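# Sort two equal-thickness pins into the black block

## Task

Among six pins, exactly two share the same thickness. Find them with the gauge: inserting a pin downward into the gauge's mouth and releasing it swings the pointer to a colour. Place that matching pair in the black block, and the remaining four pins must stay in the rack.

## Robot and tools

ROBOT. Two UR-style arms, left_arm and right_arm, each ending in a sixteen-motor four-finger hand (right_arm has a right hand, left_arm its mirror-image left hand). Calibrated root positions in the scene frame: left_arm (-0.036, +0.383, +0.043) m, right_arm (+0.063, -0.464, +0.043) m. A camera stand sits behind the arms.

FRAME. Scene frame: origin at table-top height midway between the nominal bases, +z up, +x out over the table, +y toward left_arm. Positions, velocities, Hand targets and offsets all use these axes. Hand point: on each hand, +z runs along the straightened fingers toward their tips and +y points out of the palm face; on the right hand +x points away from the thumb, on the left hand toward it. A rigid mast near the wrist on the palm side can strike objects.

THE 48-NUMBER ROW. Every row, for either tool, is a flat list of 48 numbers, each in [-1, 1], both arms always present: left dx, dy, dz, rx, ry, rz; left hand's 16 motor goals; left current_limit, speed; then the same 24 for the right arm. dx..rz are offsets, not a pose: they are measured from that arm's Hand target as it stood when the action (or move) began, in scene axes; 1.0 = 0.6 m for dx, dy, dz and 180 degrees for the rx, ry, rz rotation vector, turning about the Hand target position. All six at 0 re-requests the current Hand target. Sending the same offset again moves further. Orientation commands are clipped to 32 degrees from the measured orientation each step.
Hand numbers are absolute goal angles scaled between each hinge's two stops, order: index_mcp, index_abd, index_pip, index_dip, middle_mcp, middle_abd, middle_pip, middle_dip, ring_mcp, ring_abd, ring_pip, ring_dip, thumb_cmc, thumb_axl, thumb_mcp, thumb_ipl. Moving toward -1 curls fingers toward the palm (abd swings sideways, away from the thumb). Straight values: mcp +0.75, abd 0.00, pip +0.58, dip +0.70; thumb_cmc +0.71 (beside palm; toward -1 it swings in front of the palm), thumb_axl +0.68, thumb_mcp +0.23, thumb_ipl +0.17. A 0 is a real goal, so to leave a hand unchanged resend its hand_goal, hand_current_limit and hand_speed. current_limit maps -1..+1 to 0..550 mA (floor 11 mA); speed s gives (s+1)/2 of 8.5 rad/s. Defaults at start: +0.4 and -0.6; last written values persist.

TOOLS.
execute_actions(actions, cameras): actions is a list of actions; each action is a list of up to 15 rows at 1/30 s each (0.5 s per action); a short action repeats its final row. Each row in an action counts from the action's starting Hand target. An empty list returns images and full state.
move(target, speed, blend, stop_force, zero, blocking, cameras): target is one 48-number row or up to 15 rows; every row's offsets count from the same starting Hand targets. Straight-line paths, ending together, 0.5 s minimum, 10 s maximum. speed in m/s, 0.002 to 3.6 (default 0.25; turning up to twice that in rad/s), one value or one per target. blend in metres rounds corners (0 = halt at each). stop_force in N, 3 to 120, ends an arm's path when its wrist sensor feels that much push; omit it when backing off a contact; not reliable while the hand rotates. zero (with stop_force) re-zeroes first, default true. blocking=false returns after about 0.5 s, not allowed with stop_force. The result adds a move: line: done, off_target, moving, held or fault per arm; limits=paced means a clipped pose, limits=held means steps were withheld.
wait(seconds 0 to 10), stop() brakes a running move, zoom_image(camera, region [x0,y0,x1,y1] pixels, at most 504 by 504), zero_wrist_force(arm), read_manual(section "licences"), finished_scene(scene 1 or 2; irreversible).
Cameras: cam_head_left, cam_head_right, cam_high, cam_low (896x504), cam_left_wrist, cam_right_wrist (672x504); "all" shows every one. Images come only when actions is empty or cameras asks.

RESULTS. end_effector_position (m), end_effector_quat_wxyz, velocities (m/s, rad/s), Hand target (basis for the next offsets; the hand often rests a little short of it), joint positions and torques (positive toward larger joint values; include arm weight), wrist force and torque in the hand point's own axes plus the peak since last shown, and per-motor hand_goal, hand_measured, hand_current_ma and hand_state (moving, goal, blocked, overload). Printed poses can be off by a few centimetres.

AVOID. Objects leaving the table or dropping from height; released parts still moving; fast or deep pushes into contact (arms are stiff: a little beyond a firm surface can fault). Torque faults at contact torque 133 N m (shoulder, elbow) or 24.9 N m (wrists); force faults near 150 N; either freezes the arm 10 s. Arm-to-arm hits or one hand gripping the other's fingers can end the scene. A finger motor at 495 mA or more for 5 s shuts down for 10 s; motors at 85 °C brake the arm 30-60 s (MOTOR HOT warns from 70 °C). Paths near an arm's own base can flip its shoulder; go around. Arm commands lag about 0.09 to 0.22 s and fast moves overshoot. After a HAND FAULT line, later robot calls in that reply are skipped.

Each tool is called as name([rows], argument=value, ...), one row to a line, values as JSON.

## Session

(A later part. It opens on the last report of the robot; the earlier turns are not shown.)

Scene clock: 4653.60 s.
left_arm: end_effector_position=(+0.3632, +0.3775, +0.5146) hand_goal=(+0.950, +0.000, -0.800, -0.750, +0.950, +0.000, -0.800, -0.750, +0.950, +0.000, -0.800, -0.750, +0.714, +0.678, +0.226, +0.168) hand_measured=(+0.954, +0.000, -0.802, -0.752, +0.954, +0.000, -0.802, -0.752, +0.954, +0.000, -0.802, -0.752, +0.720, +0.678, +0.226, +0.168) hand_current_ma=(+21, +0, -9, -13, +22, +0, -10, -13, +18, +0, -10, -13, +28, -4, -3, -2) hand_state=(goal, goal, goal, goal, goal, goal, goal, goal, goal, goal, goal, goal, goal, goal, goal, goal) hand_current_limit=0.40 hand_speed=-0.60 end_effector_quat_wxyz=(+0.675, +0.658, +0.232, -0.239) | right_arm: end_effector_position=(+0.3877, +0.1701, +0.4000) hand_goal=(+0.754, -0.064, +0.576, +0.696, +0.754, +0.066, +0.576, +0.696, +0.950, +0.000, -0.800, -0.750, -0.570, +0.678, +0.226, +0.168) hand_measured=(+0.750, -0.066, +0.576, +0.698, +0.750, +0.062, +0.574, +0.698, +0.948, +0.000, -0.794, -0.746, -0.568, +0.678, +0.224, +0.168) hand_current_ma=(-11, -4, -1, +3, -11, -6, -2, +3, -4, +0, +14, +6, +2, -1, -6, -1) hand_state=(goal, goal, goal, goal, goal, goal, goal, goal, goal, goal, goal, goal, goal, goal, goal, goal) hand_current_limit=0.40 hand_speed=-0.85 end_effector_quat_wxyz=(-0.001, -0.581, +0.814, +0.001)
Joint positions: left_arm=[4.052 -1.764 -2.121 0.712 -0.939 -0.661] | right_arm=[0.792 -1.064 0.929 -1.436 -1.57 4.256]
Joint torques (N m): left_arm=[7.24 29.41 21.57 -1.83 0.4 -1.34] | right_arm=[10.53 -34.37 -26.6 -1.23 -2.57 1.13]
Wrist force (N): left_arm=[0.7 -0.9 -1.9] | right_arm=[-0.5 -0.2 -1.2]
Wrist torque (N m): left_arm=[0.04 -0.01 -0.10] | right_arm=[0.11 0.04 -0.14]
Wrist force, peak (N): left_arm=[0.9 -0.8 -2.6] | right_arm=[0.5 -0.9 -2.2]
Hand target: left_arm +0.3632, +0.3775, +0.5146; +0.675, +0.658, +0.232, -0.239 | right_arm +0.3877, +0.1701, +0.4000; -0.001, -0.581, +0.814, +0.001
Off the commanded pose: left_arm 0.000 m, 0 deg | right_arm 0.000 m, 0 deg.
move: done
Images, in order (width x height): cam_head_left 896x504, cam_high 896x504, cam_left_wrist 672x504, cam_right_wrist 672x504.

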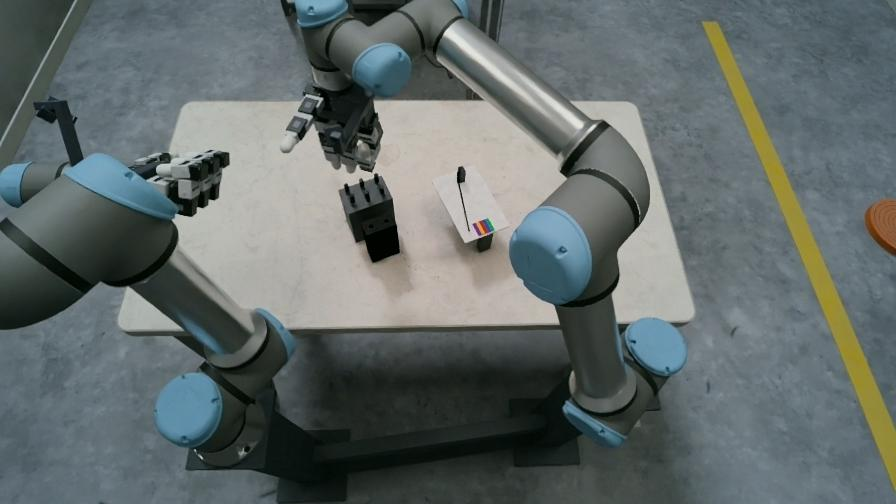

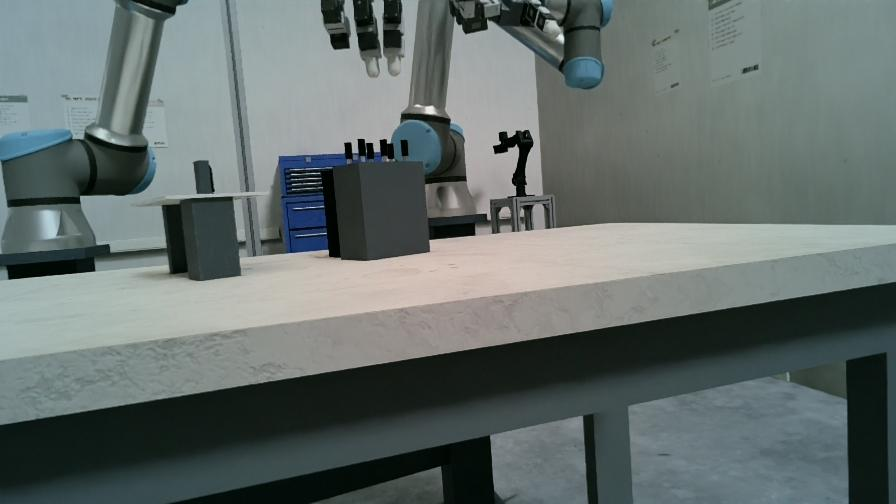

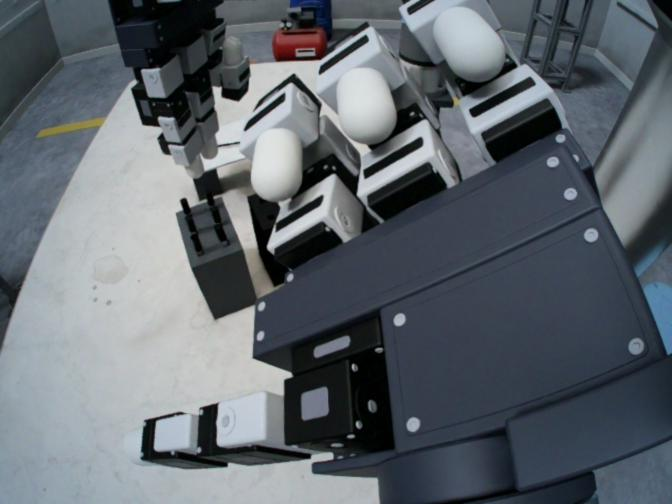

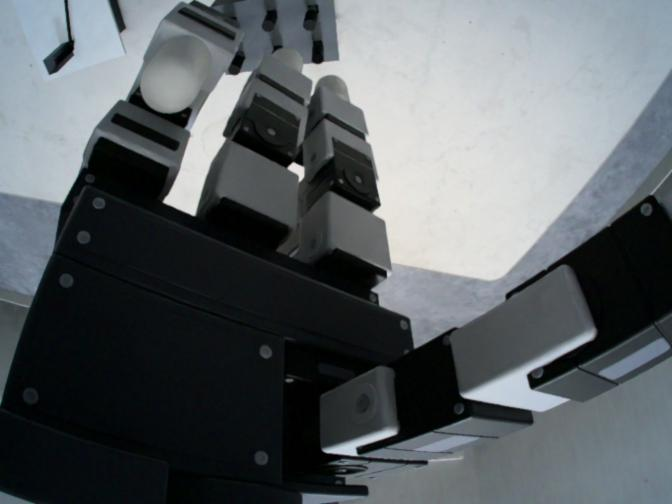

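move(target=[0,0,0,0,0,0,0.95,0,-0.8,-0.75,0.95,0,-0.8,-0.75,0.95,0,-0.8,-0.75,0.714,0.678,0.226,0.168,0.4,-0.6,0,0,-0.1417,0,0,0,0.754,-0.05,0.576,0.696,0.754,0.05,0.576,0.696,0.95,0,-0.8,-0.75,-0.571,0.678,0.226,0.168,0.4,-0.85], speed=0.1, cameras=["cam_high", "cam_left_wrist", "cam_right_wrist"])

zoom_image(camera="cam_high", region=[350, 70, 430, 170])

zoom_image(camera="cam_left_wrist", region=[170, 160, 260, 260])

zoom_image(camera="cam_right_wrist", region=[250, 0, 390, 120])

Scene clock: 4662.90 s.
left_arm: end_effector_position=(+0.3632, +0.3775, +0.5146) hand_goal=(+0.950, +0.000, -0.800, -0.750, +0.950, +0.000, -0.800, -0.750, +0.950, +0.000, -0.800, -0.750, +0.714, +0.678, +0.226, +0.168) hand_measured=(+0.954, +0.000, -0.802, -0.752, +0.954, +0.000, -0.802, -0.752, +0.954, +0.000, -0.802, -0.752, +0.720, +0.678, +0.226, +0.168) hand_current_ma=(+21, +0, -9, -13, +22, +0, -10, -13, +18, +0, -10, -13, +28, -4, -3, -2) hand_state=(goal, goal, goal, goal, goal, goal, goal, goal, goal, goal, goal, goal, goal, goal, goal, goal) hand_current_limit=0.40 hand_speed=-0.60 end_effector_quat_wxyz=(+0.675, +0.658, +0.232, -0.239) | right_arm: end_effector_position=(+0.3877, +0.1702, +0.3151) hand_goal=(+0.754, -0.050, +0.576, +0.696, +0.754, +0.050, +0.576, +0.696, +0.950, +0.000, -0.800, -0.750, -0.570, +0.678, +0.226, +0.168) hand_measured=(+0.750, -0.052, +0.576, +0.698, +0.750, +0.052, +0.574, +0.698, +0.948, +0.000, -0.794, -0.746, -0.568, +0.678, +0.224, +0.168) hand_current_ma=(-11, -5, -1, +3, -11, +4, -2, +3, -4, +0, +14, +6, +2, -1, -7, -1) hand_state=(goal, goal, goal, goal, goal, goal, goal, goal, goal, goal, goal, goal, goal, goal, goal, goal) hand_current_limit=0.40 hand_speed=-0.85 end_effector_quat_wxyz=(-0.001, -0.581, +0.814, +0.000)
Joint positions: left_arm=[4.052 -1.764 -2.121 0.712 -0.939 -0.661] | right_arm=[0.792 -1.069 1.155 -1.655 -1.57 4.256]
Joint torques (N m): left_arm=[7.26 28.4 22.07 -1.94 0.54 -1.19] | right_arm=[-10.37 -35.33 -14.26 -3.93 2.61 1.04]
Wrist force (N): left_arm=[0.9 -0.8 -2.0] | right_arm=[-0.4 -0.3 -1.6]
Wrist torque (N m): left_arm=[0.07 -0.04 -0.07] | right_arm=[0.11 0.02 -0.12]
Wrist force, peak (N): left_arm=[1.0 -0.8 -2.5] | right_arm=[-0.1 -0.2 -2.0]
Hand target: left_arm +0.3632, +0.3775, +0.5146; +0.675, +0.658, +0.232, -0.239 | right_arm +0.3877, +0.1701, +0.3150; -0.001, -0.581, +0.814, +0.001
Off the commanded pose: left_arm 0.000 m, 0 deg | right_arm 0.000 m, 0 deg.
move: done
Images, in order (width x height): cam_high 896x504, cam_left_wrist 672x504, cam_right_wrist 672x504.

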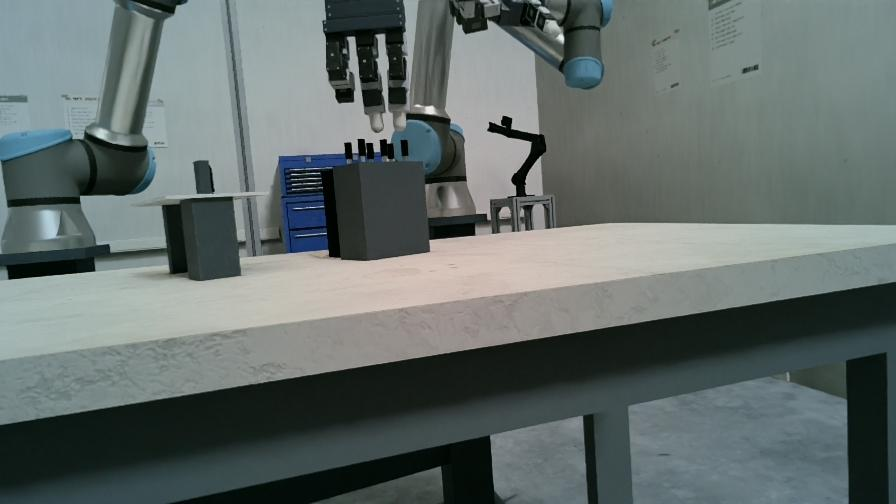

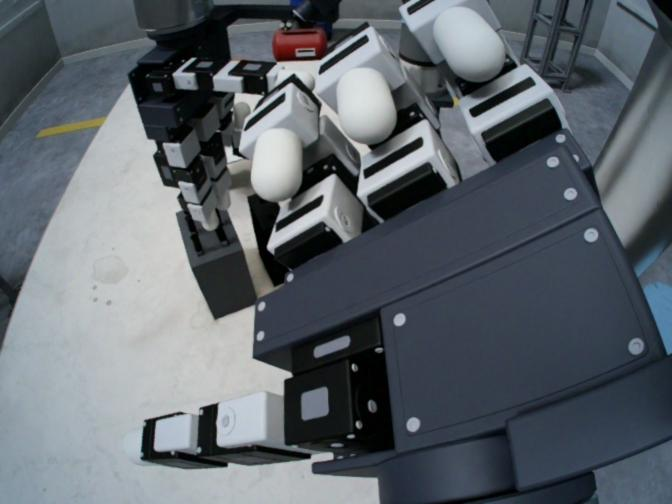

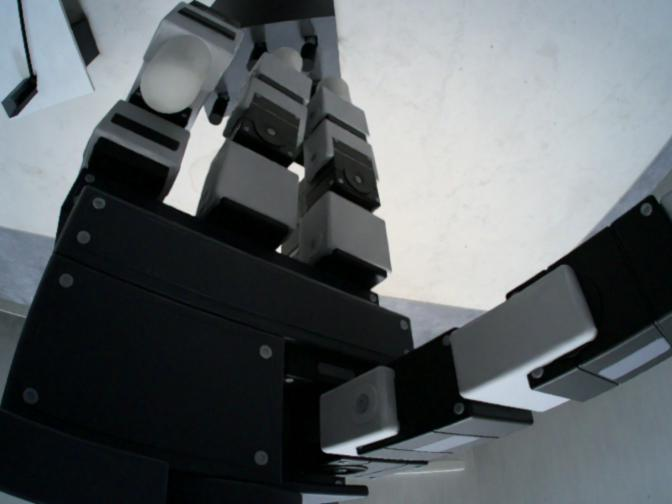

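Scaled by 5.040.

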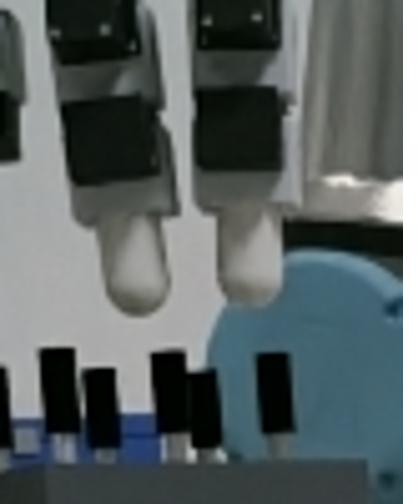

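Scaled by 5.040 from the camera's 672x504 image, which has a finer 960x720 frame.

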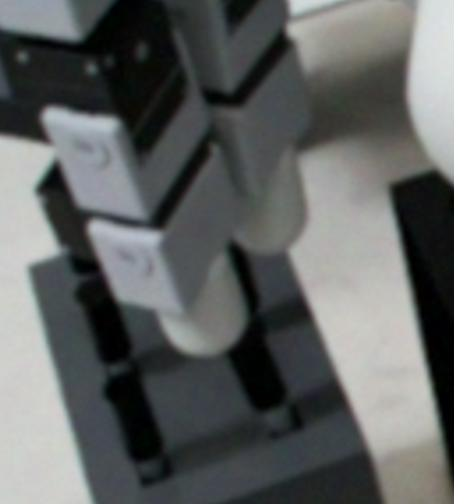

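Scaled by 3.600 from the camera's 672x504 image, which has a finer 960x720 frame.

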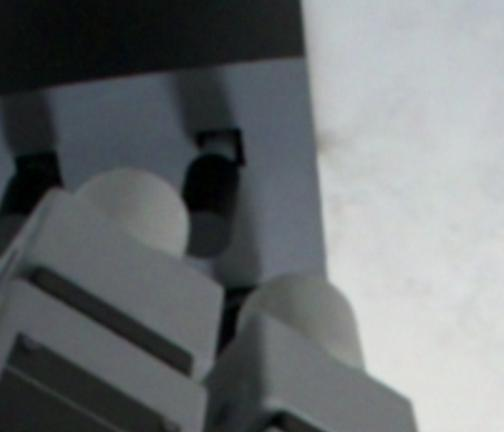

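move(target=[0,0,0,0,0,0,0.95,0,-0.8,-0.75,0.95,0,-0.8,-0.75,0.95,0,-0.8,-0.75,0.714,0.678,0.226,0.168,0.4,-0.6,0,0,-0.0583,0,0,0,0.754,-0.05,0.576,0.696,0.754,0.05,0.576,0.696,0.95,0,-0.8,-0.75,-0.571,0.678,0.226,0.168,0.4,-0.85], speed=0.03, stop_force=5, cameras=["cam_high", "cam_right_wrist"])

zoom_image(camera="cam_high", region=[350, 90, 430, 170])

zoom_image(camera="cam_right_wrist", region=[250, 0, 390, 120])

Scene clock: 4672.33 s.
left_arm: end_effector_position=(+0.3632, +0.3775, +0.5146) hand_goal=(+0.950, +0.000, -0.800, -0.750, +0.950, +0.000, -0.800, -0.750, +0.950, +0.000, -0.800, -0.750, +0.714, +0.678, +0.226, +0.168) hand_measured=(+0.954, +0.000, -0.802, -0.752, +0.954, +0.000, -0.802, -0.752, +0.954, +0.000, -0.802, -0.752, +0.720, +0.678, +0.226, +0.168) hand_current_ma=(+21, +0, -9, -13, +22, +0, -10, -13, +18, +0, -10, -13, +28, -4, -3, -2) hand_state=(goal, goal, goal, goal, goal, goal, goal, goal, goal, goal, goal, goal, goal, goal, goal, goal) hand_current_limit=0.40 hand_speed=-0.60 end_effector_quat_wxyz=(+0.675, +0.658, +0.232, -0.239) | right_arm: end_effector_position=(+0.3877, +0.1701, +0.2800) hand_goal=(+0.754, -0.050, +0.576, +0.696, +0.754, +0.050, +0.576, +0.696, +0.950, +0.000, -0.800, -0.750, -0.570, +0.678, +0.226, +0.168) hand_measured=(+0.750, -0.052, +0.576, +0.698, +0.750, +0.052, +0.574, +0.698, +0.948, +0.000, -0.794, -0.746, -0.568, +0.678, +0.224, +0.168) hand_current_ma=(-11, -5, -1, +3, -11, +4, -2, +3, -4, +0, +14, +6, +2, -1, -7, -1) hand_state=(goal, goal, goal, goal, goal, goal, goal, goal, goal, goal, goal, goal, goal, goal, goal, goal) hand_current_limit=0.40 hand_speed=-0.85 end_effector_quat_wxyz=(-0.001, -0.581, +0.814, +0.000)
Joint positions: left_arm=[4.052 -1.764 -2.121 0.712 -0.939 -0.661] | right_arm=[0.792 -1.058 1.228 -1.74 -1.57 4.256]
Joint torques (N m): left_arm=[6.91 29 21.73 -2.02 0.76 -1.5] | right_arm=[-6.24 -35.26 -15.2 -3.94 -1.42 -0.71]
Wrist force (N): left_arm=[1.1 -0.7 -2.1] | right_arm=[-0.5 -0.2 -1.2]
Wrist torque (N m): left_arm=[0.09 -0.07 -0.07] | right_arm=[0.12 0.01 -0.13]
Wrist force, peak (N): left_arm=[1.2 -0.7 -2.3] | right_arm=[-0.7 -0.4 -1.9]
Hand target: left_arm +0.3632, +0.3775, +0.5146; +0.675, +0.658, +0.232, -0.239 | right_arm +0.3877, +0.1701, +0.2800; -0.001, -0.581, +0.814, +0.001
Off the commanded pose: left_arm 0.000 m, 0 deg | right_arm 0.000 m, 0 deg.
move: done
Images, in order (width x height): cam_high 896x504, cam_right_wrist 672x504.

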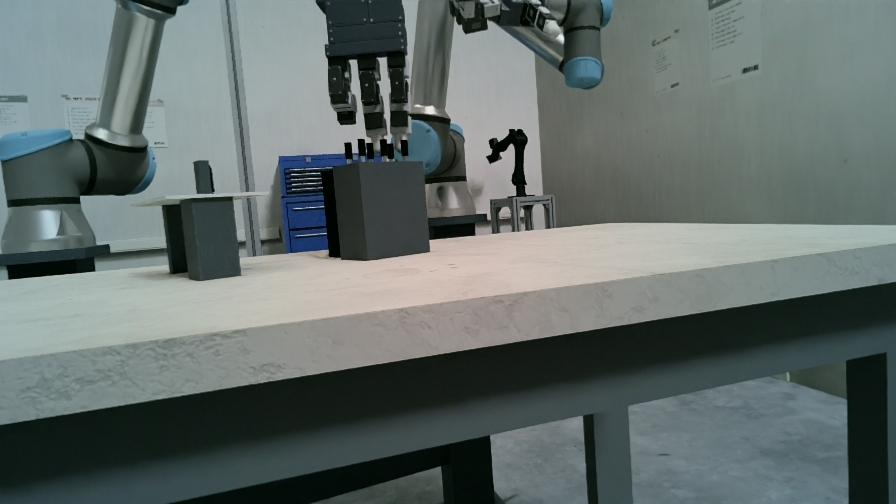

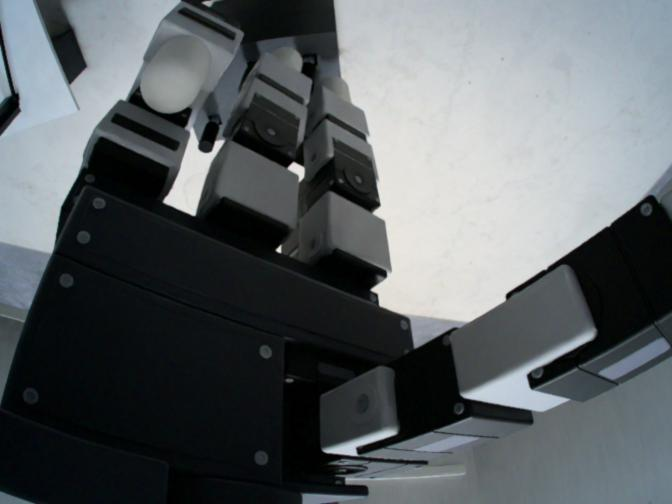

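Scaled by 6.300.

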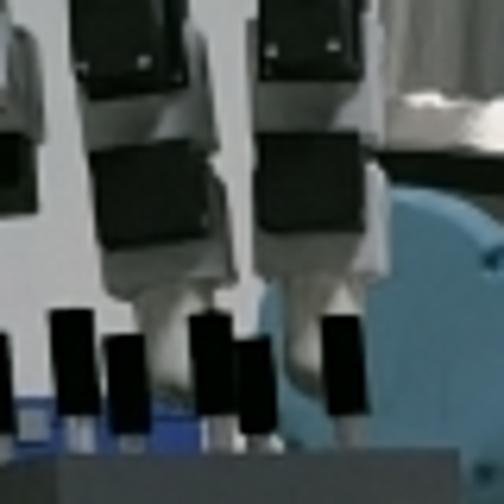

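Scaled by 3.600 from the camera's 672x504 image, which has a finer 960x720 frame.

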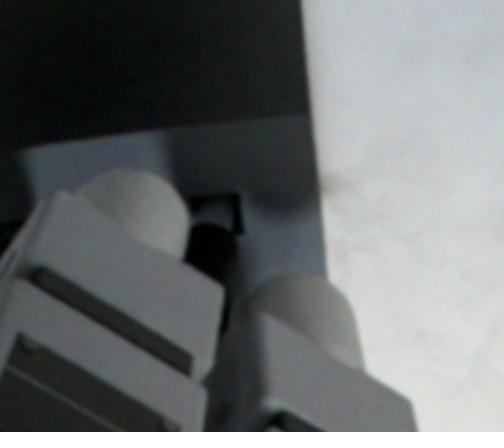

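move(target=[0,0,0,0,0,0,0.95,0,-0.8,-0.75,0.95,0,-0.8,-0.75,0.95,0,-0.8,-0.75,0.714,0.678,0.226,0.168,0.4,-0.6,0,0,-0.03,0,0,0,0.754,-0.05,0.576,0.696,0.754,0.05,0.576,0.696,0.95,0,-0.8,-0.75,-0.571,0.678,0.226,0.168,0.4,-0.85], speed=0.008, stop_force=3, cameras=["cam_high","cam_left_wrist"])

Scene clock: 4713.37 s.
left_arm: end_effector_position=(+0.3632, +0.3775, +0.5146) hand_goal=(+0.950, +0.000, -0.800, -0.750, +0.950, +0.000, -0.800, -0.750, +0.950, +0.000, -0.800, -0.750, +0.714, +0.678, +0.226, +0.168) hand_measured=(+0.954, +0.000, -0.802, -0.752, +0.954, +0.000, -0.802, -0.752, +0.954, +0.000, -0.802, -0.752, +0.720, +0.678, +0.226, +0.168) hand_current_ma=(+21, +0, -9, -13, +22, +0, -10, -13, +18, +0, -10, -13, +28, -4, -3, -2) hand_state=(goal, goal, goal, goal, goal, goal, goal, goal, goal, goal, goal, goal, goal, goal, goal, goal) hand_current_limit=0.40 hand_speed=-0.60 end_effector_quat_wxyz=(+0.675, +0.658, +0.232, -0.239) | right_arm: end_effector_position=(+0.3877, +0.1701, +0.2661) hand_goal=(+0.754, -0.050, +0.576, +0.696, +0.754, +0.050, +0.576, +0.696, +0.950, +0.000, -0.800, -0.750, -0.570, +0.678, +0.226, +0.168) hand_measured=(+0.750, -0.054, +0.576, +0.698, +0.750, +0.052, +0.574, +0.698, +0.948, +0.000, -0.794, -0.746, -0.568, +0.678, +0.224, +0.168) hand_current_ma=(-11, -7, -1, +3, -11, +4, -2, +3, -4, +0, +14, +6, +2, -1, -7, -1) hand_state=(goal, goal, goal, goal, goal, goal, goal, goal, goal, goal, goal, goal, goal, goal, goal, goal) hand_current_limit=0.40 hand_speed=-0.85 end_effector_quat_wxyz=(-0.001, -0.581, +0.814, +0.001)
Joint positions: left_arm=[4.052 -1.764 -2.121 0.712 -0.939 -0.661] | right_arm=[0.792 -1.051 1.254 -1.772 -1.57 4.256]
Joint torques (N m): left_arm=[7 28.91 21.35 -1.81 0.39 -1.37] | right_arm=[-5.79 -48.67 -24.78 -0.88 -1.52 -0.75]
Wrist force (N): left_arm=[1.0 -0.6 -2.0] | right_arm=[-0.2 -0.1 -4.8]
Wrist torque (N m): left_arm=[0.09 -0.06 -0.07] | right_arm=[0.40 0.00 -0.09]
Wrist force, peak (N): left_arm=[1.0 -1.0 -2.5] | right_arm=[-0.3 -0.1 -9.8]
Hand target: left_arm +0.3632, +0.3775, +0.5146; +0.675, +0.658, +0.232, -0.239 | right_arm +0.3877, +0.1701, +0.2661; -0.001, -0.581, +0.814, +0.001 (not the last commanded pose)
Off the commanded pose: left_arm 0.000 m, 0 deg | right_arm 0.004 m, 0 deg.
move: contact (right_arm)
Images, in order (width x height): cam_high 896x504, cam_left_wrist 672x504.

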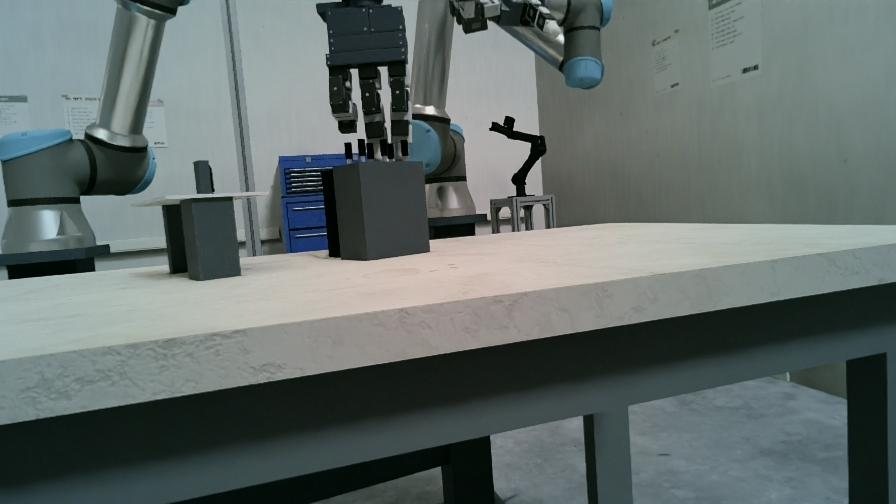

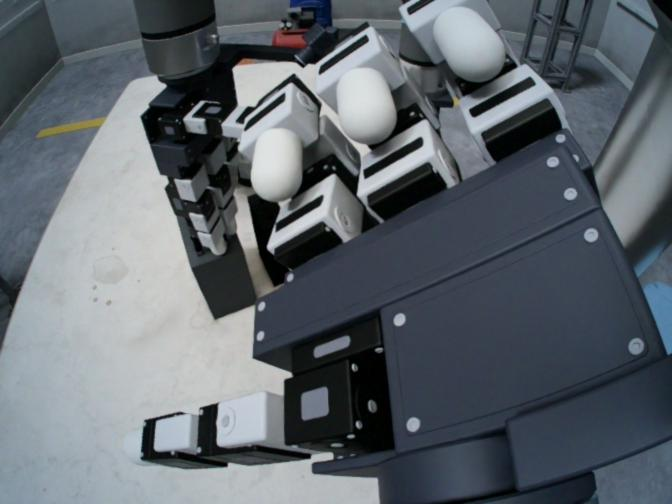

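zoom_image(camera="cam_high", region=[320, 90, 430, 190])

zoom_image(camera="cam_left_wrist", region=[170, 180, 260, 270])

Scaled by 4.582.

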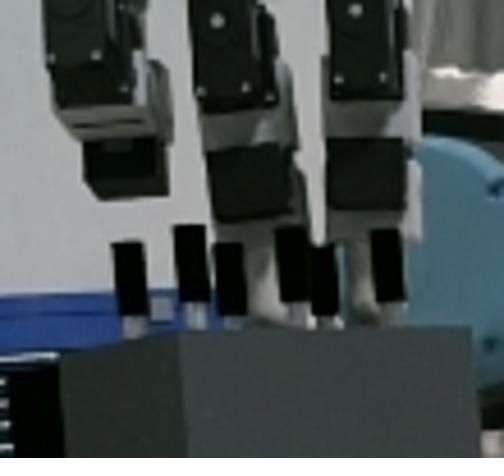

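Scaled by 5.600 from the camera's 672x504 image, which has a finer 960x720 frame.

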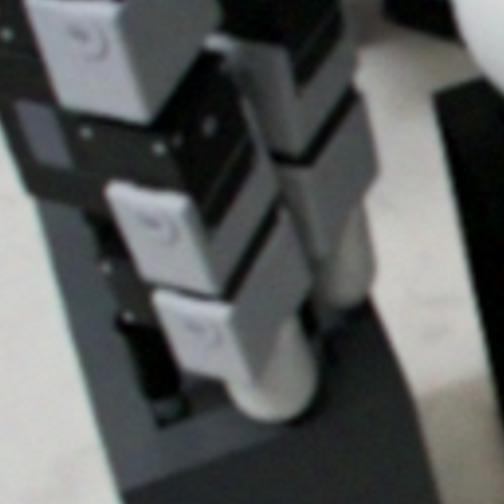

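move([
  [0,0,0,0,0,0,0.95,0,-0.8,-0.75,0.95,0,-0.8,-0.75,0.95,0,-0.8,-0.75,0.714,0.678,0.226,0.168,0.4,-0.6,0,0,0.0012,0,0,0,0.754,-0.05,0.576,0.696,0.754,0.05,0.576,0.696,0.95,0,-0.8,-0.75,-0.571,0.678,0.226,0.168,0.4,-0.85],
  [0,0,0,0,0,0,0.95,0,-0.8,-0.75,0.95,0,-0.8,-0.75,0.95,0,-0.8,-0.75,0.714,0.678,0.226,0.168,0.4,-0.6,0,0,0.0012,0,0,0,0.754,-0.3,0.576,0.696,0.754,0.3,0.576,0.696,0.95,0,-0.8,-0.75,-0.571,0.678,0.226,0.168,0.65,-0.95],
], speed=0.01)

Scene clock: 4725.30 s.
left_arm: end_effector_position=(+0.3632, +0.3775, +0.5146) hand_goal=(+0.950, +0.000, -0.800, -0.750, +0.950, +0.000, -0.800, -0.750, +0.950, +0.000, -0.800, -0.750, +0.714, +0.678, +0.226, +0.168) hand_measured=(+0.954, +0.000, -0.802, -0.752, +0.954, +0.000, -0.802, -0.752, +0.954, +0.000, -0.802, -0.752, +0.720, +0.678, +0.226, +0.168) hand_current_ma=(+21, +0, -9, -13, +22, +0, -10, -13, +18, +0, -10, -13, +28, -4, -3, -2) hand_state=(goal, goal, goal, goal, goal, goal, goal, goal, goal, goal, goal, goal, goal, goal, goal, goal) hand_current_limit=0.40 hand_speed=-0.60 end_effector_quat_wxyz=(+0.675, +0.658, +0.232, -0.239) | right_arm: end_effector_position=(+0.3877, +0.1701, +0.2668) hand_goal=(+0.754, -0.300, +0.576, +0.696, +0.754, +0.300, +0.576, +0.696, +0.950, +0.000, -0.800, -0.750, -0.570, +0.678, +0.226, +0.168) hand_measured=(+0.750, -0.080, +0.576, +0.698, +0.750, +0.080, +0.574, +0.698, +0.948, +0.000, -0.794, -0.746, -0.568, +0.678, +0.224, +0.168) hand_current_ma=(-11, +195, -1, +3, -11, -198, -2, +3, -4, +0, +14, +6, +2, -1, -7, -1) hand_state=(goal, moving, goal, goal, goal, moving, goal, goal, goal, goal, goal, goal, goal, goal, goal, goal) hand_current_limit=0.65 hand_speed=-0.95 end_effector_quat_wxyz=(-0.001, -0.581, +0.814, +0.001)
Joint positions: left_arm=[4.052 -1.764 -2.121 0.712 -0.939 -0.661] | right_arm=[0.792 -1.052 1.253 -1.771 -1.57 4.256]
Joint torques (N m): left_arm=[6.46 29.3 22.82 -1.76 0.59 -1.25] | right_arm=[-5.47 -51.04 -27.49 -1.29 -1.43 -0.65]
Wrist force (N): left_arm=[1.0 -0.8 -1.9] | right_arm=[-0.5 -0.3 -1.0]
Wrist torque (N m): left_arm=[0.06 -0.05 -0.07] | right_arm=[0.08 -0.02 -0.12]
Wrist force, peak (N): left_arm=[1.3 -0.8 -2.4] | right_arm=[-0.3 -0.2 -5.4]
Hand target: left_arm +0.3632, +0.3775, +0.5146; +0.675, +0.658, +0.232, -0.239 | right_arm +0.3877, +0.1701, +0.2668; -0.001, -0.581, +0.814, +0.001
Off the commanded pose: left_arm 0.000 m, 0 deg | right_arm 0.000 m, 0 deg.
move: done

move([
  [0,0,0,0,0,0,0.95,0,-0.8,-0.75,0.95,0,-0.8,-0.75,0.95,0,-0.8,-0.75,0.714,0.678,0.226,0.168,0.4,-0.6,0,0,0.055,0,0,0,0.754,-0.3,0.576,0.696,0.754,0.3,0.576,0.696,0.95,0,-0.8,-0.75,-0.571,0.678,0.226,0.168,0.65,-0.95],
  [0,0,0,0,0,0,0.95,0,-0.8,-0.75,0.95,0,-0.8,-0.75,0.95,0,-0.8,-0.75,0.714,0.678,0.226,0.168,0.4,-0.6,0,0,0.22,0,0,0,0.754,-0.3,0.576,0.696,0.754,0.3,0.576,0.696,0.95,0,-0.8,-0.75,-0.571,0.678,0.226,0.168,0.65,-0.95],
], speed=[0.015,0.08], blend=[0.005,0], cameras=["cam_high","cam_left_wrist","cam_right_wrist"])

zoom_image(camera="cam_right_wrist", region=[250, 0, 390, 120])

zoom_image(camera="cam_high", region=[330, 50, 430, 140])

Scene clock: 4736.13 s.
left_arm: end_effector_position=(+0.3632, +0.3775, +0.5146) hand_goal=(+0.950, +0.000, -0.800, -0.750, +0.950, +0.000, -0.800, -0.750, +0.950, +0.000, -0.800, -0.750, +0.714, +0.678, +0.226, +0.168) hand_measured=(+0.954, +0.000, -0.802, -0.752, +0.954, +0.000, -0.802, -0.752, +0.954, +0.000, -0.802, -0.752, +0.720, +0.678, +0.226, +0.168) hand_current_ma=(+21, +0, -9, -13, +22, +0, -10, -13, +18, +0, -10, -13, +28, -4, -3, -2) hand_state=(goal, goal, goal, goal, goal, goal, goal, goal, goal, goal, goal, goal, goal, goal, goal, goal) hand_current_limit=0.40 hand_speed=-0.60 end_effector_quat_wxyz=(+0.675, +0.658, +0.232, -0.239) | right_arm: end_effector_position=(+0.3878, +0.1701, +0.3987) hand_goal=(+0.754, -0.300, +0.576, +0.696, +0.754, +0.300, +0.576, +0.696, +0.950, +0.000, -0.800, -0.750, -0.570, +0.678, +0.226, +0.168) hand_measured=(+0.750, -0.086, +0.576, +0.698, +0.750, +0.084, +0.574, +0.698, +0.948, +0.000, -0.794, -0.746, -0.568, +0.678, +0.224, +0.168) hand_current_ma=(-11, +454, -1, +3, -11, -454, -2, +3, -4, +0, +14, +6, +2, -1, -7, -1) hand_state=(goal, blocked, goal, goal, goal, blocked, goal, goal, goal, goal, goal, goal, goal, goal, goal, goal) hand_current_limit=0.65 hand_speed=-0.95 end_effector_quat_wxyz=(-0.001, -0.581, +0.814, +0.001)
Joint positions: left_arm=[4.052 -1.764 -2.121 0.712 -0.939 -0.661] | right_arm=[0.792 -1.064 0.934 -1.439 -1.57 4.256]
Joint torques (N m): left_arm=[5.81 29.72 21.45 -1.78 0.91 -1.14] | right_arm=[9.54 -33.25 -26.62 -1.23 -2.68 -1.24]
Wrist force (N): left_arm=[1.0 -0.8 -2.2] | right_arm=[-0.4 -0.3 -1.1]
Wrist torque (N m): left_arm=[0.09 -0.06 -0.06] | right_arm=[0.10 0.03 -0.13]
Wrist force, peak (N): left_arm=[1.1 -0.9 -2.4] | right_arm=[-0.8 0.1 -1.8]
Hand target: left_arm +0.3632, +0.3775, +0.5146; +0.675, +0.658, +0.232, -0.239 | right_arm +0.3877, +0.1701, +0.3988; -0.001, -0.581, +0.814, +0.001
Off the commanded pose: left_arm 0.000 m, 0 deg | right_arm 0.000 m, 0 deg.
move: done
Images, in order (width x height): cam_high 896x504, cam_left_wrist 672x504, cam_right_wrist 672x504.

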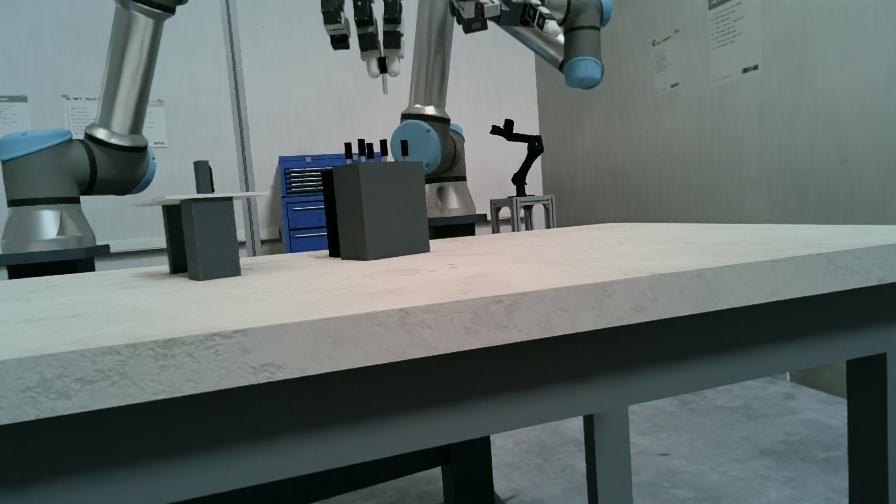

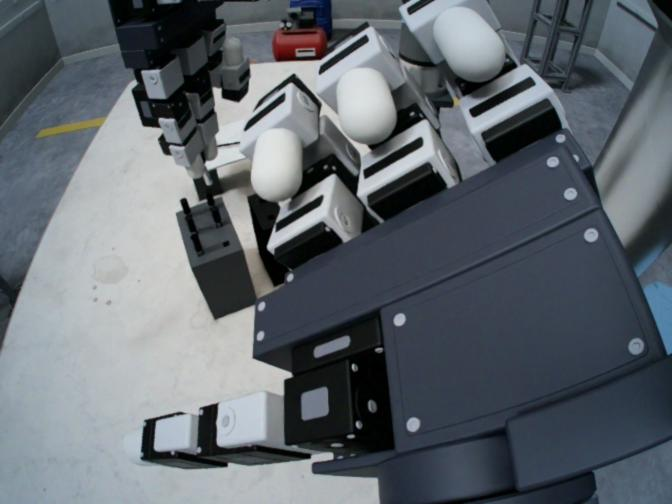

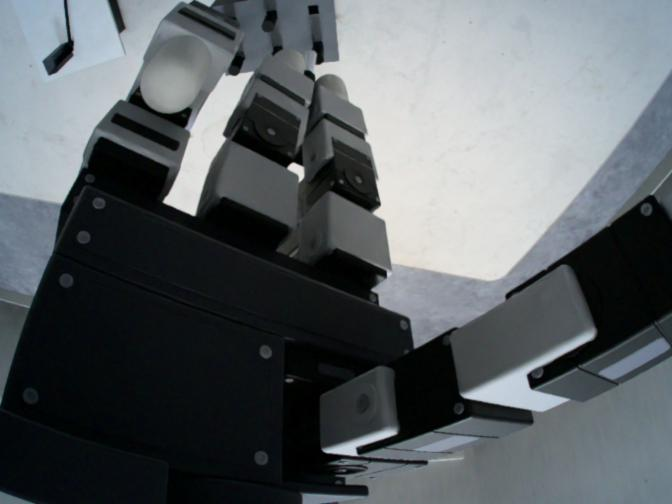

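Scaled by 3.600 from the camera's 672x504 image, which has a finer 960x720 frame.

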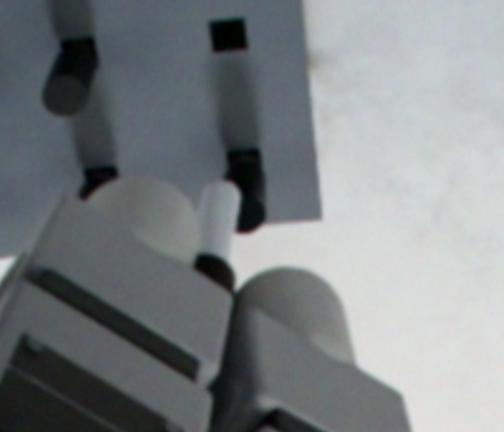

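Scaled by 5.040.

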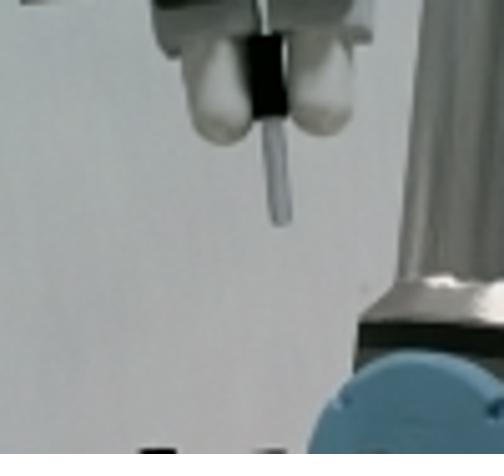

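move(target=[0,0,0,0,0,0,0.95,0,-0.8,-0.75,0.95,0,-0.8,-0.75,0.95,0,-0.8,-0.75,0.714,0.678,0.226,0.168,0.4,-0.6,0.1652,-0.4397,0,0,0,0,0.754,-0.3,0.576,0.696,0.754,0.3,0.576,0.696,0.95,0,-0.8,-0.75,-0.571,0.678,0.226,0.168,0.65,-0.95], speed=0.15)

move(target=[0.178,-0.4625,-0.2243,0,0,0,0.95,0,-0.8,-0.75,0.95,0,-0.8,-0.75,0.95,0,-0.8,-0.75,0.714,0.678,0.226,0.168,0.4,-0.6,0,0,0,0,0,0,0.754,-0.3,0.576,0.696,0.754,0.3,0.576,0.696,0.95,0,-0.8,-0.75,-0.571,0.678,0.226,0.168,0.65,-0.95], speed=0.15, cameras=["cam_left_wrist","cam_right_wrist","cam_high"])

zoom_image(camera="cam_left_wrist", region=[150, 100, 300, 260])

zoom_image(camera="cam_right_wrist", region=[250, 0, 390, 120])

Scene clock: 4753.17 s.
left_arm: end_effector_position=(+0.3632, +0.3775, +0.5146) hand_goal=(+0.950, +0.000, -0.800, -0.750, +0.950, +0.000, -0.800, -0.750, +0.950, +0.000, -0.800, -0.750, +0.714, +0.678, +0.226, +0.168) hand_measured=(+0.954, +0.000, -0.802, -0.752, +0.954, +0.000, -0.802, -0.752, +0.954, +0.000, -0.802, -0.752, +0.720, +0.678, +0.226, +0.168) hand_current_ma=(+21, +0, -9, -13, +22, +0, -10, -13, +18, +0, -10, -13, +28, -4, -3, -2) hand_state=(goal, goal, goal, goal, goal, goal, goal, goal, goal, goal, goal, goal, goal, goal, goal, goal) hand_current_limit=0.40 hand_speed=-0.60 end_effector_quat_wxyz=(+0.675, +0.658, +0.232, -0.239) | right_arm: end_effector_position=(+0.4867, -0.0934, +0.3988) hand_goal=(+0.754, -0.300, +0.576, +0.696, +0.754, +0.300, +0.576, +0.696, +0.950, +0.000, -0.800, -0.750, -0.570, +0.678, +0.226, +0.168) hand_measured=(+0.750, -0.086, +0.576, +0.698, +0.750, +0.084, +0.574, +0.698, +0.948, +0.000, -0.794, -0.746, -0.568, +0.678, +0.224, +0.168) hand_current_ma=(-9, +454, -1, +3, -9, -454, -2, +3, -4, +0, +14, +6, +2, -1, -7, -1) hand_state=(goal, blocked, goal, goal, goal, blocked, goal, goal, goal, goal, goal, goal, goal, goal, goal, goal) hand_current_limit=0.65 hand_speed=-0.95 end_effector_quat_wxyz=(-0.001, -0.581, +0.814, +0.000) end_effector_velocity=(+0.000, -0.002, +0.001) end_effector_angular_velocity=(+0.000, +0.000, +0.001)
Joint positions: left_arm=[4.052 -1.764 -2.121 0.712 -0.939 -0.661] | right_arm=[0.355 -1.369 1.353 -1.553 -1.57 3.819]
Joint velocities: left_arm=[within noise] | right_arm=[-0.004 -0.003 0.002 0 0 -0.005]
Joint torques (N m): left_arm=[6 28.43 21.49 -1.64 0.86 -1.23] | right_arm=[-9.92 -38.13 -17.07 -4.1 2.51 -1.47]
Wrist force (N): left_arm=[1.2 -0.7 -1.8] | right_arm=[-0.5 -0.1 -1.4]
Wrist torque (N m): left_arm=[0.05 -0.07 -0.05] | right_arm=[0.12 0.08 0.00]
Wrist force, peak (N): left_arm=[1.4 -1.0 -2.3] | right_arm=[-0.7 -0.4 -1.8]
Hand target: left_arm +0.3632, +0.3775, +0.5146; +0.675, +0.658, +0.232, -0.239 | right_arm +0.4868, -0.0937, +0.3988; -0.001, -0.581, +0.814, +0.001
Off the commanded pose: left_arm 0.000 m, 0 deg | right_arm 0.000 m, 0 deg.
move: done

Scene clock: 4756.23 s.
left_arm: end_effector_position=(+0.4700, +0.1001, +0.3800) hand_goal=(+0.950, +0.000, -0.800, -0.750, +0.950, +0.000, -0.800, -0.750, +0.950, +0.000, -0.800, -0.750, +0.714, +0.678, +0.226, +0.168) hand_measured=(+0.954, +0.000, -0.802, -0.752, +0.954, +0.000, -0.802, -0.752, +0.954, +0.000, -0.802, -0.752, +0.720, +0.678, +0.226, +0.168) hand_current_ma=(+21, +0, -9, -13, +22, +0, -10, -13, +18, +0, -10, -13, +28, -4, -3, -2) hand_state=(goal, goal, goal, goal, goal, goal, goal, goal, goal, goal, goal, goal, goal, goal, goal, goal) hand_current_limit=0.40 hand_speed=-0.60 end_effector_quat_wxyz=(+0.675, +0.658, +0.232, -0.239) end_effector_velocity=(+0.000, -0.001, +0.000) end_effector_angular_velocity=(-0.001, -0.002, -0.001) | right_arm: end_effector_position=(+0.4868, -0.0937, +0.3988) hand_goal=(+0.754, -0.300, +0.576, +0.696, +0.754, +0.300, +0.576, +0.696, +0.950, +0.000, -0.800, -0.750, -0.570, +0.678, +0.226, +0.168) hand_measured=(+0.750, -0.086, +0.576, +0.698, +0.750, +0.084, +0.574, +0.698, +0.948, +0.000, -0.794, -0.746, -0.568, +0.678, +0.224, +0.168) hand_current_ma=(-9, +454, -1, +3, -9, -454, -2, +3, -4, +0, +14, +6, +2, -1, -7, -1) hand_state=(goal, blocked, goal, goal, goal, blocked, goal, goal, goal, goal, goal, goal, goal, goal, goal, goal) hand_current_limit=0.65 hand_speed=-0.95 end_effector_quat_wxyz=(-0.001, -0.581, +0.814, +0.001)
Joint positions: left_arm=[3.297 -2.113 -2.109 0.942 -0.186 -0.543] | right_arm=[0.355 -1.37 1.353 -1.553 -1.57 3.819]
Joint velocities: left_arm=[-0.002 -0.001 0 -0.002 0.001 0.005] | right_arm=[within noise]
Joint torques (N m): left_arm=[-8.94 25.94 19.06 -1.51 2.39 1.83] | right_arm=[-9.65 -39.48 -15.74 -3.87 2.53 -1.41]
Wrist force (N): left_arm=[1.2 -0.7 -1.9] | right_arm=[-0.7 -0.3 -1.0]
Wrist torque (N m): left_arm=[0.09 -0.09 -0.19] | right_arm=[0.05 0.09 -0.02]
Wrist force, peak (N): left_arm=[0.7 -0.8 -2.7] | right_arm=[-1.0 -0.2 -1.6]
Hand target: left_arm +0.4700, +0.1000, +0.3800; +0.675, +0.658, +0.232, -0.239 | right_arm +0.4868, -0.0937, +0.3988; -0.001, -0.581, +0.814, +0.001
Off the commanded pose: left_arm 0.000 m, 0 deg | right_arm 0.000 m, 0 deg.
move: done
Images, in order (width x height): cam_high 896x504, cam_left_wrist 672x504, cam_right_wrist 672x504.

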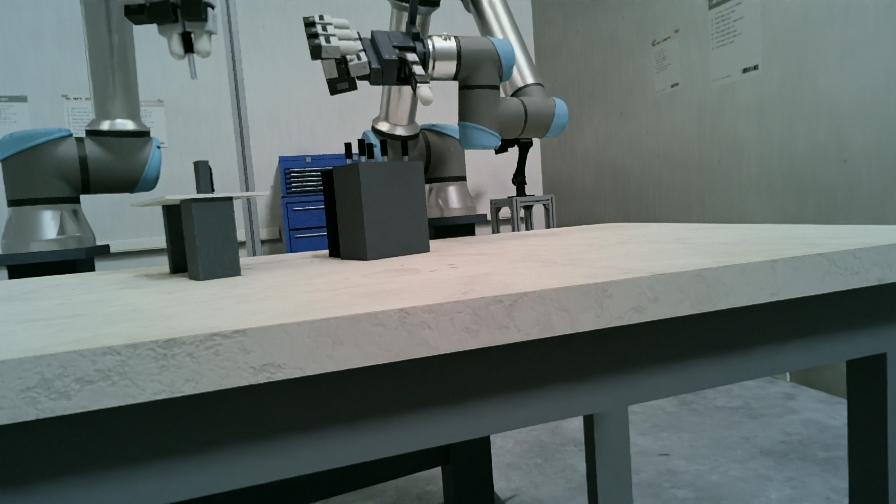

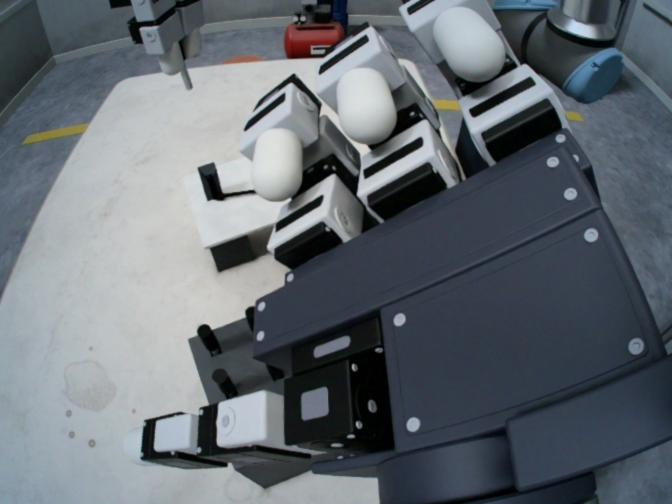

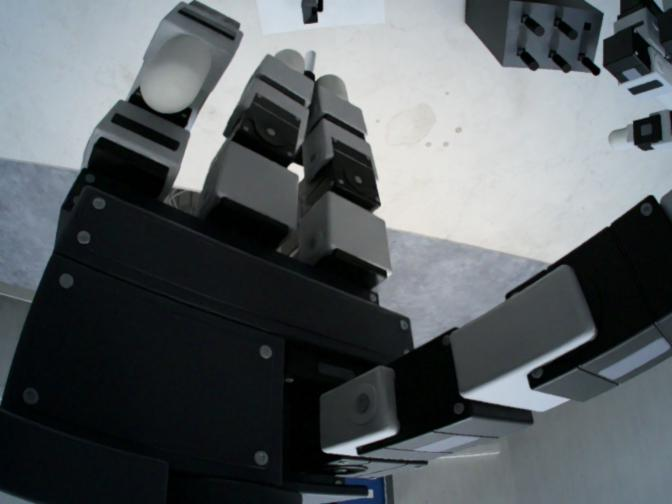

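Scaled by 3.150 from the camera's 672x504 image, which has a finer 960x720 frame.

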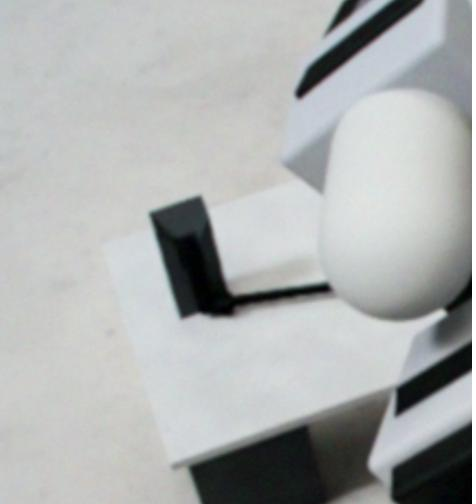

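Scaled by 3.600 from the camera's 672x504 image, which has a finer 960x720 frame.

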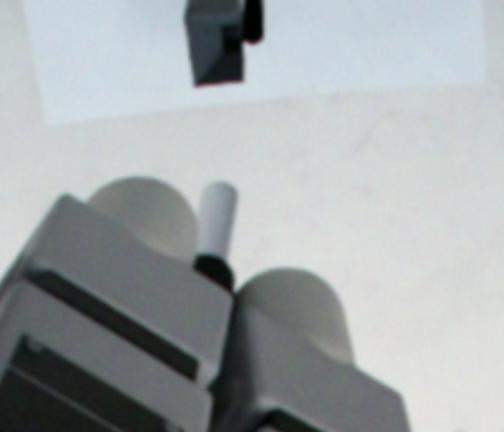

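zoom_image(camera="cam_right_wrist", region=[290, 0, 340, 40])

zoom_image(camera="cam_left_wrist", region=[190, 155, 240, 205])

Scaled by 10.080 from the camera's 672x504 image, which has a finer 960x720 frame.

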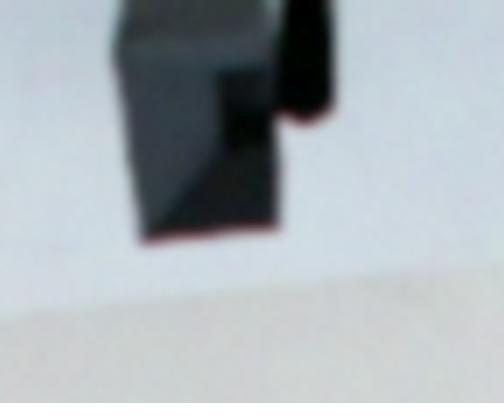

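Scaled by 10.080 from the camera's 672x504 image, which has a finer 960x720 frame.

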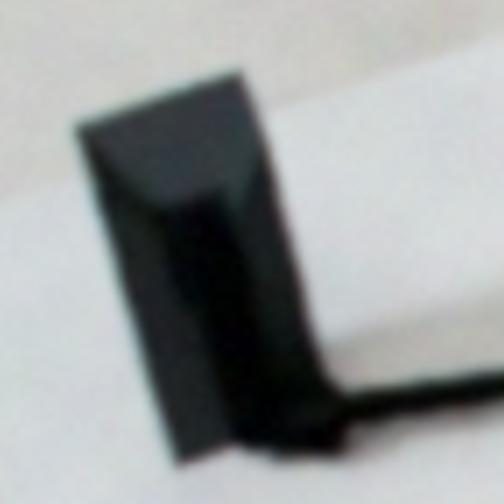

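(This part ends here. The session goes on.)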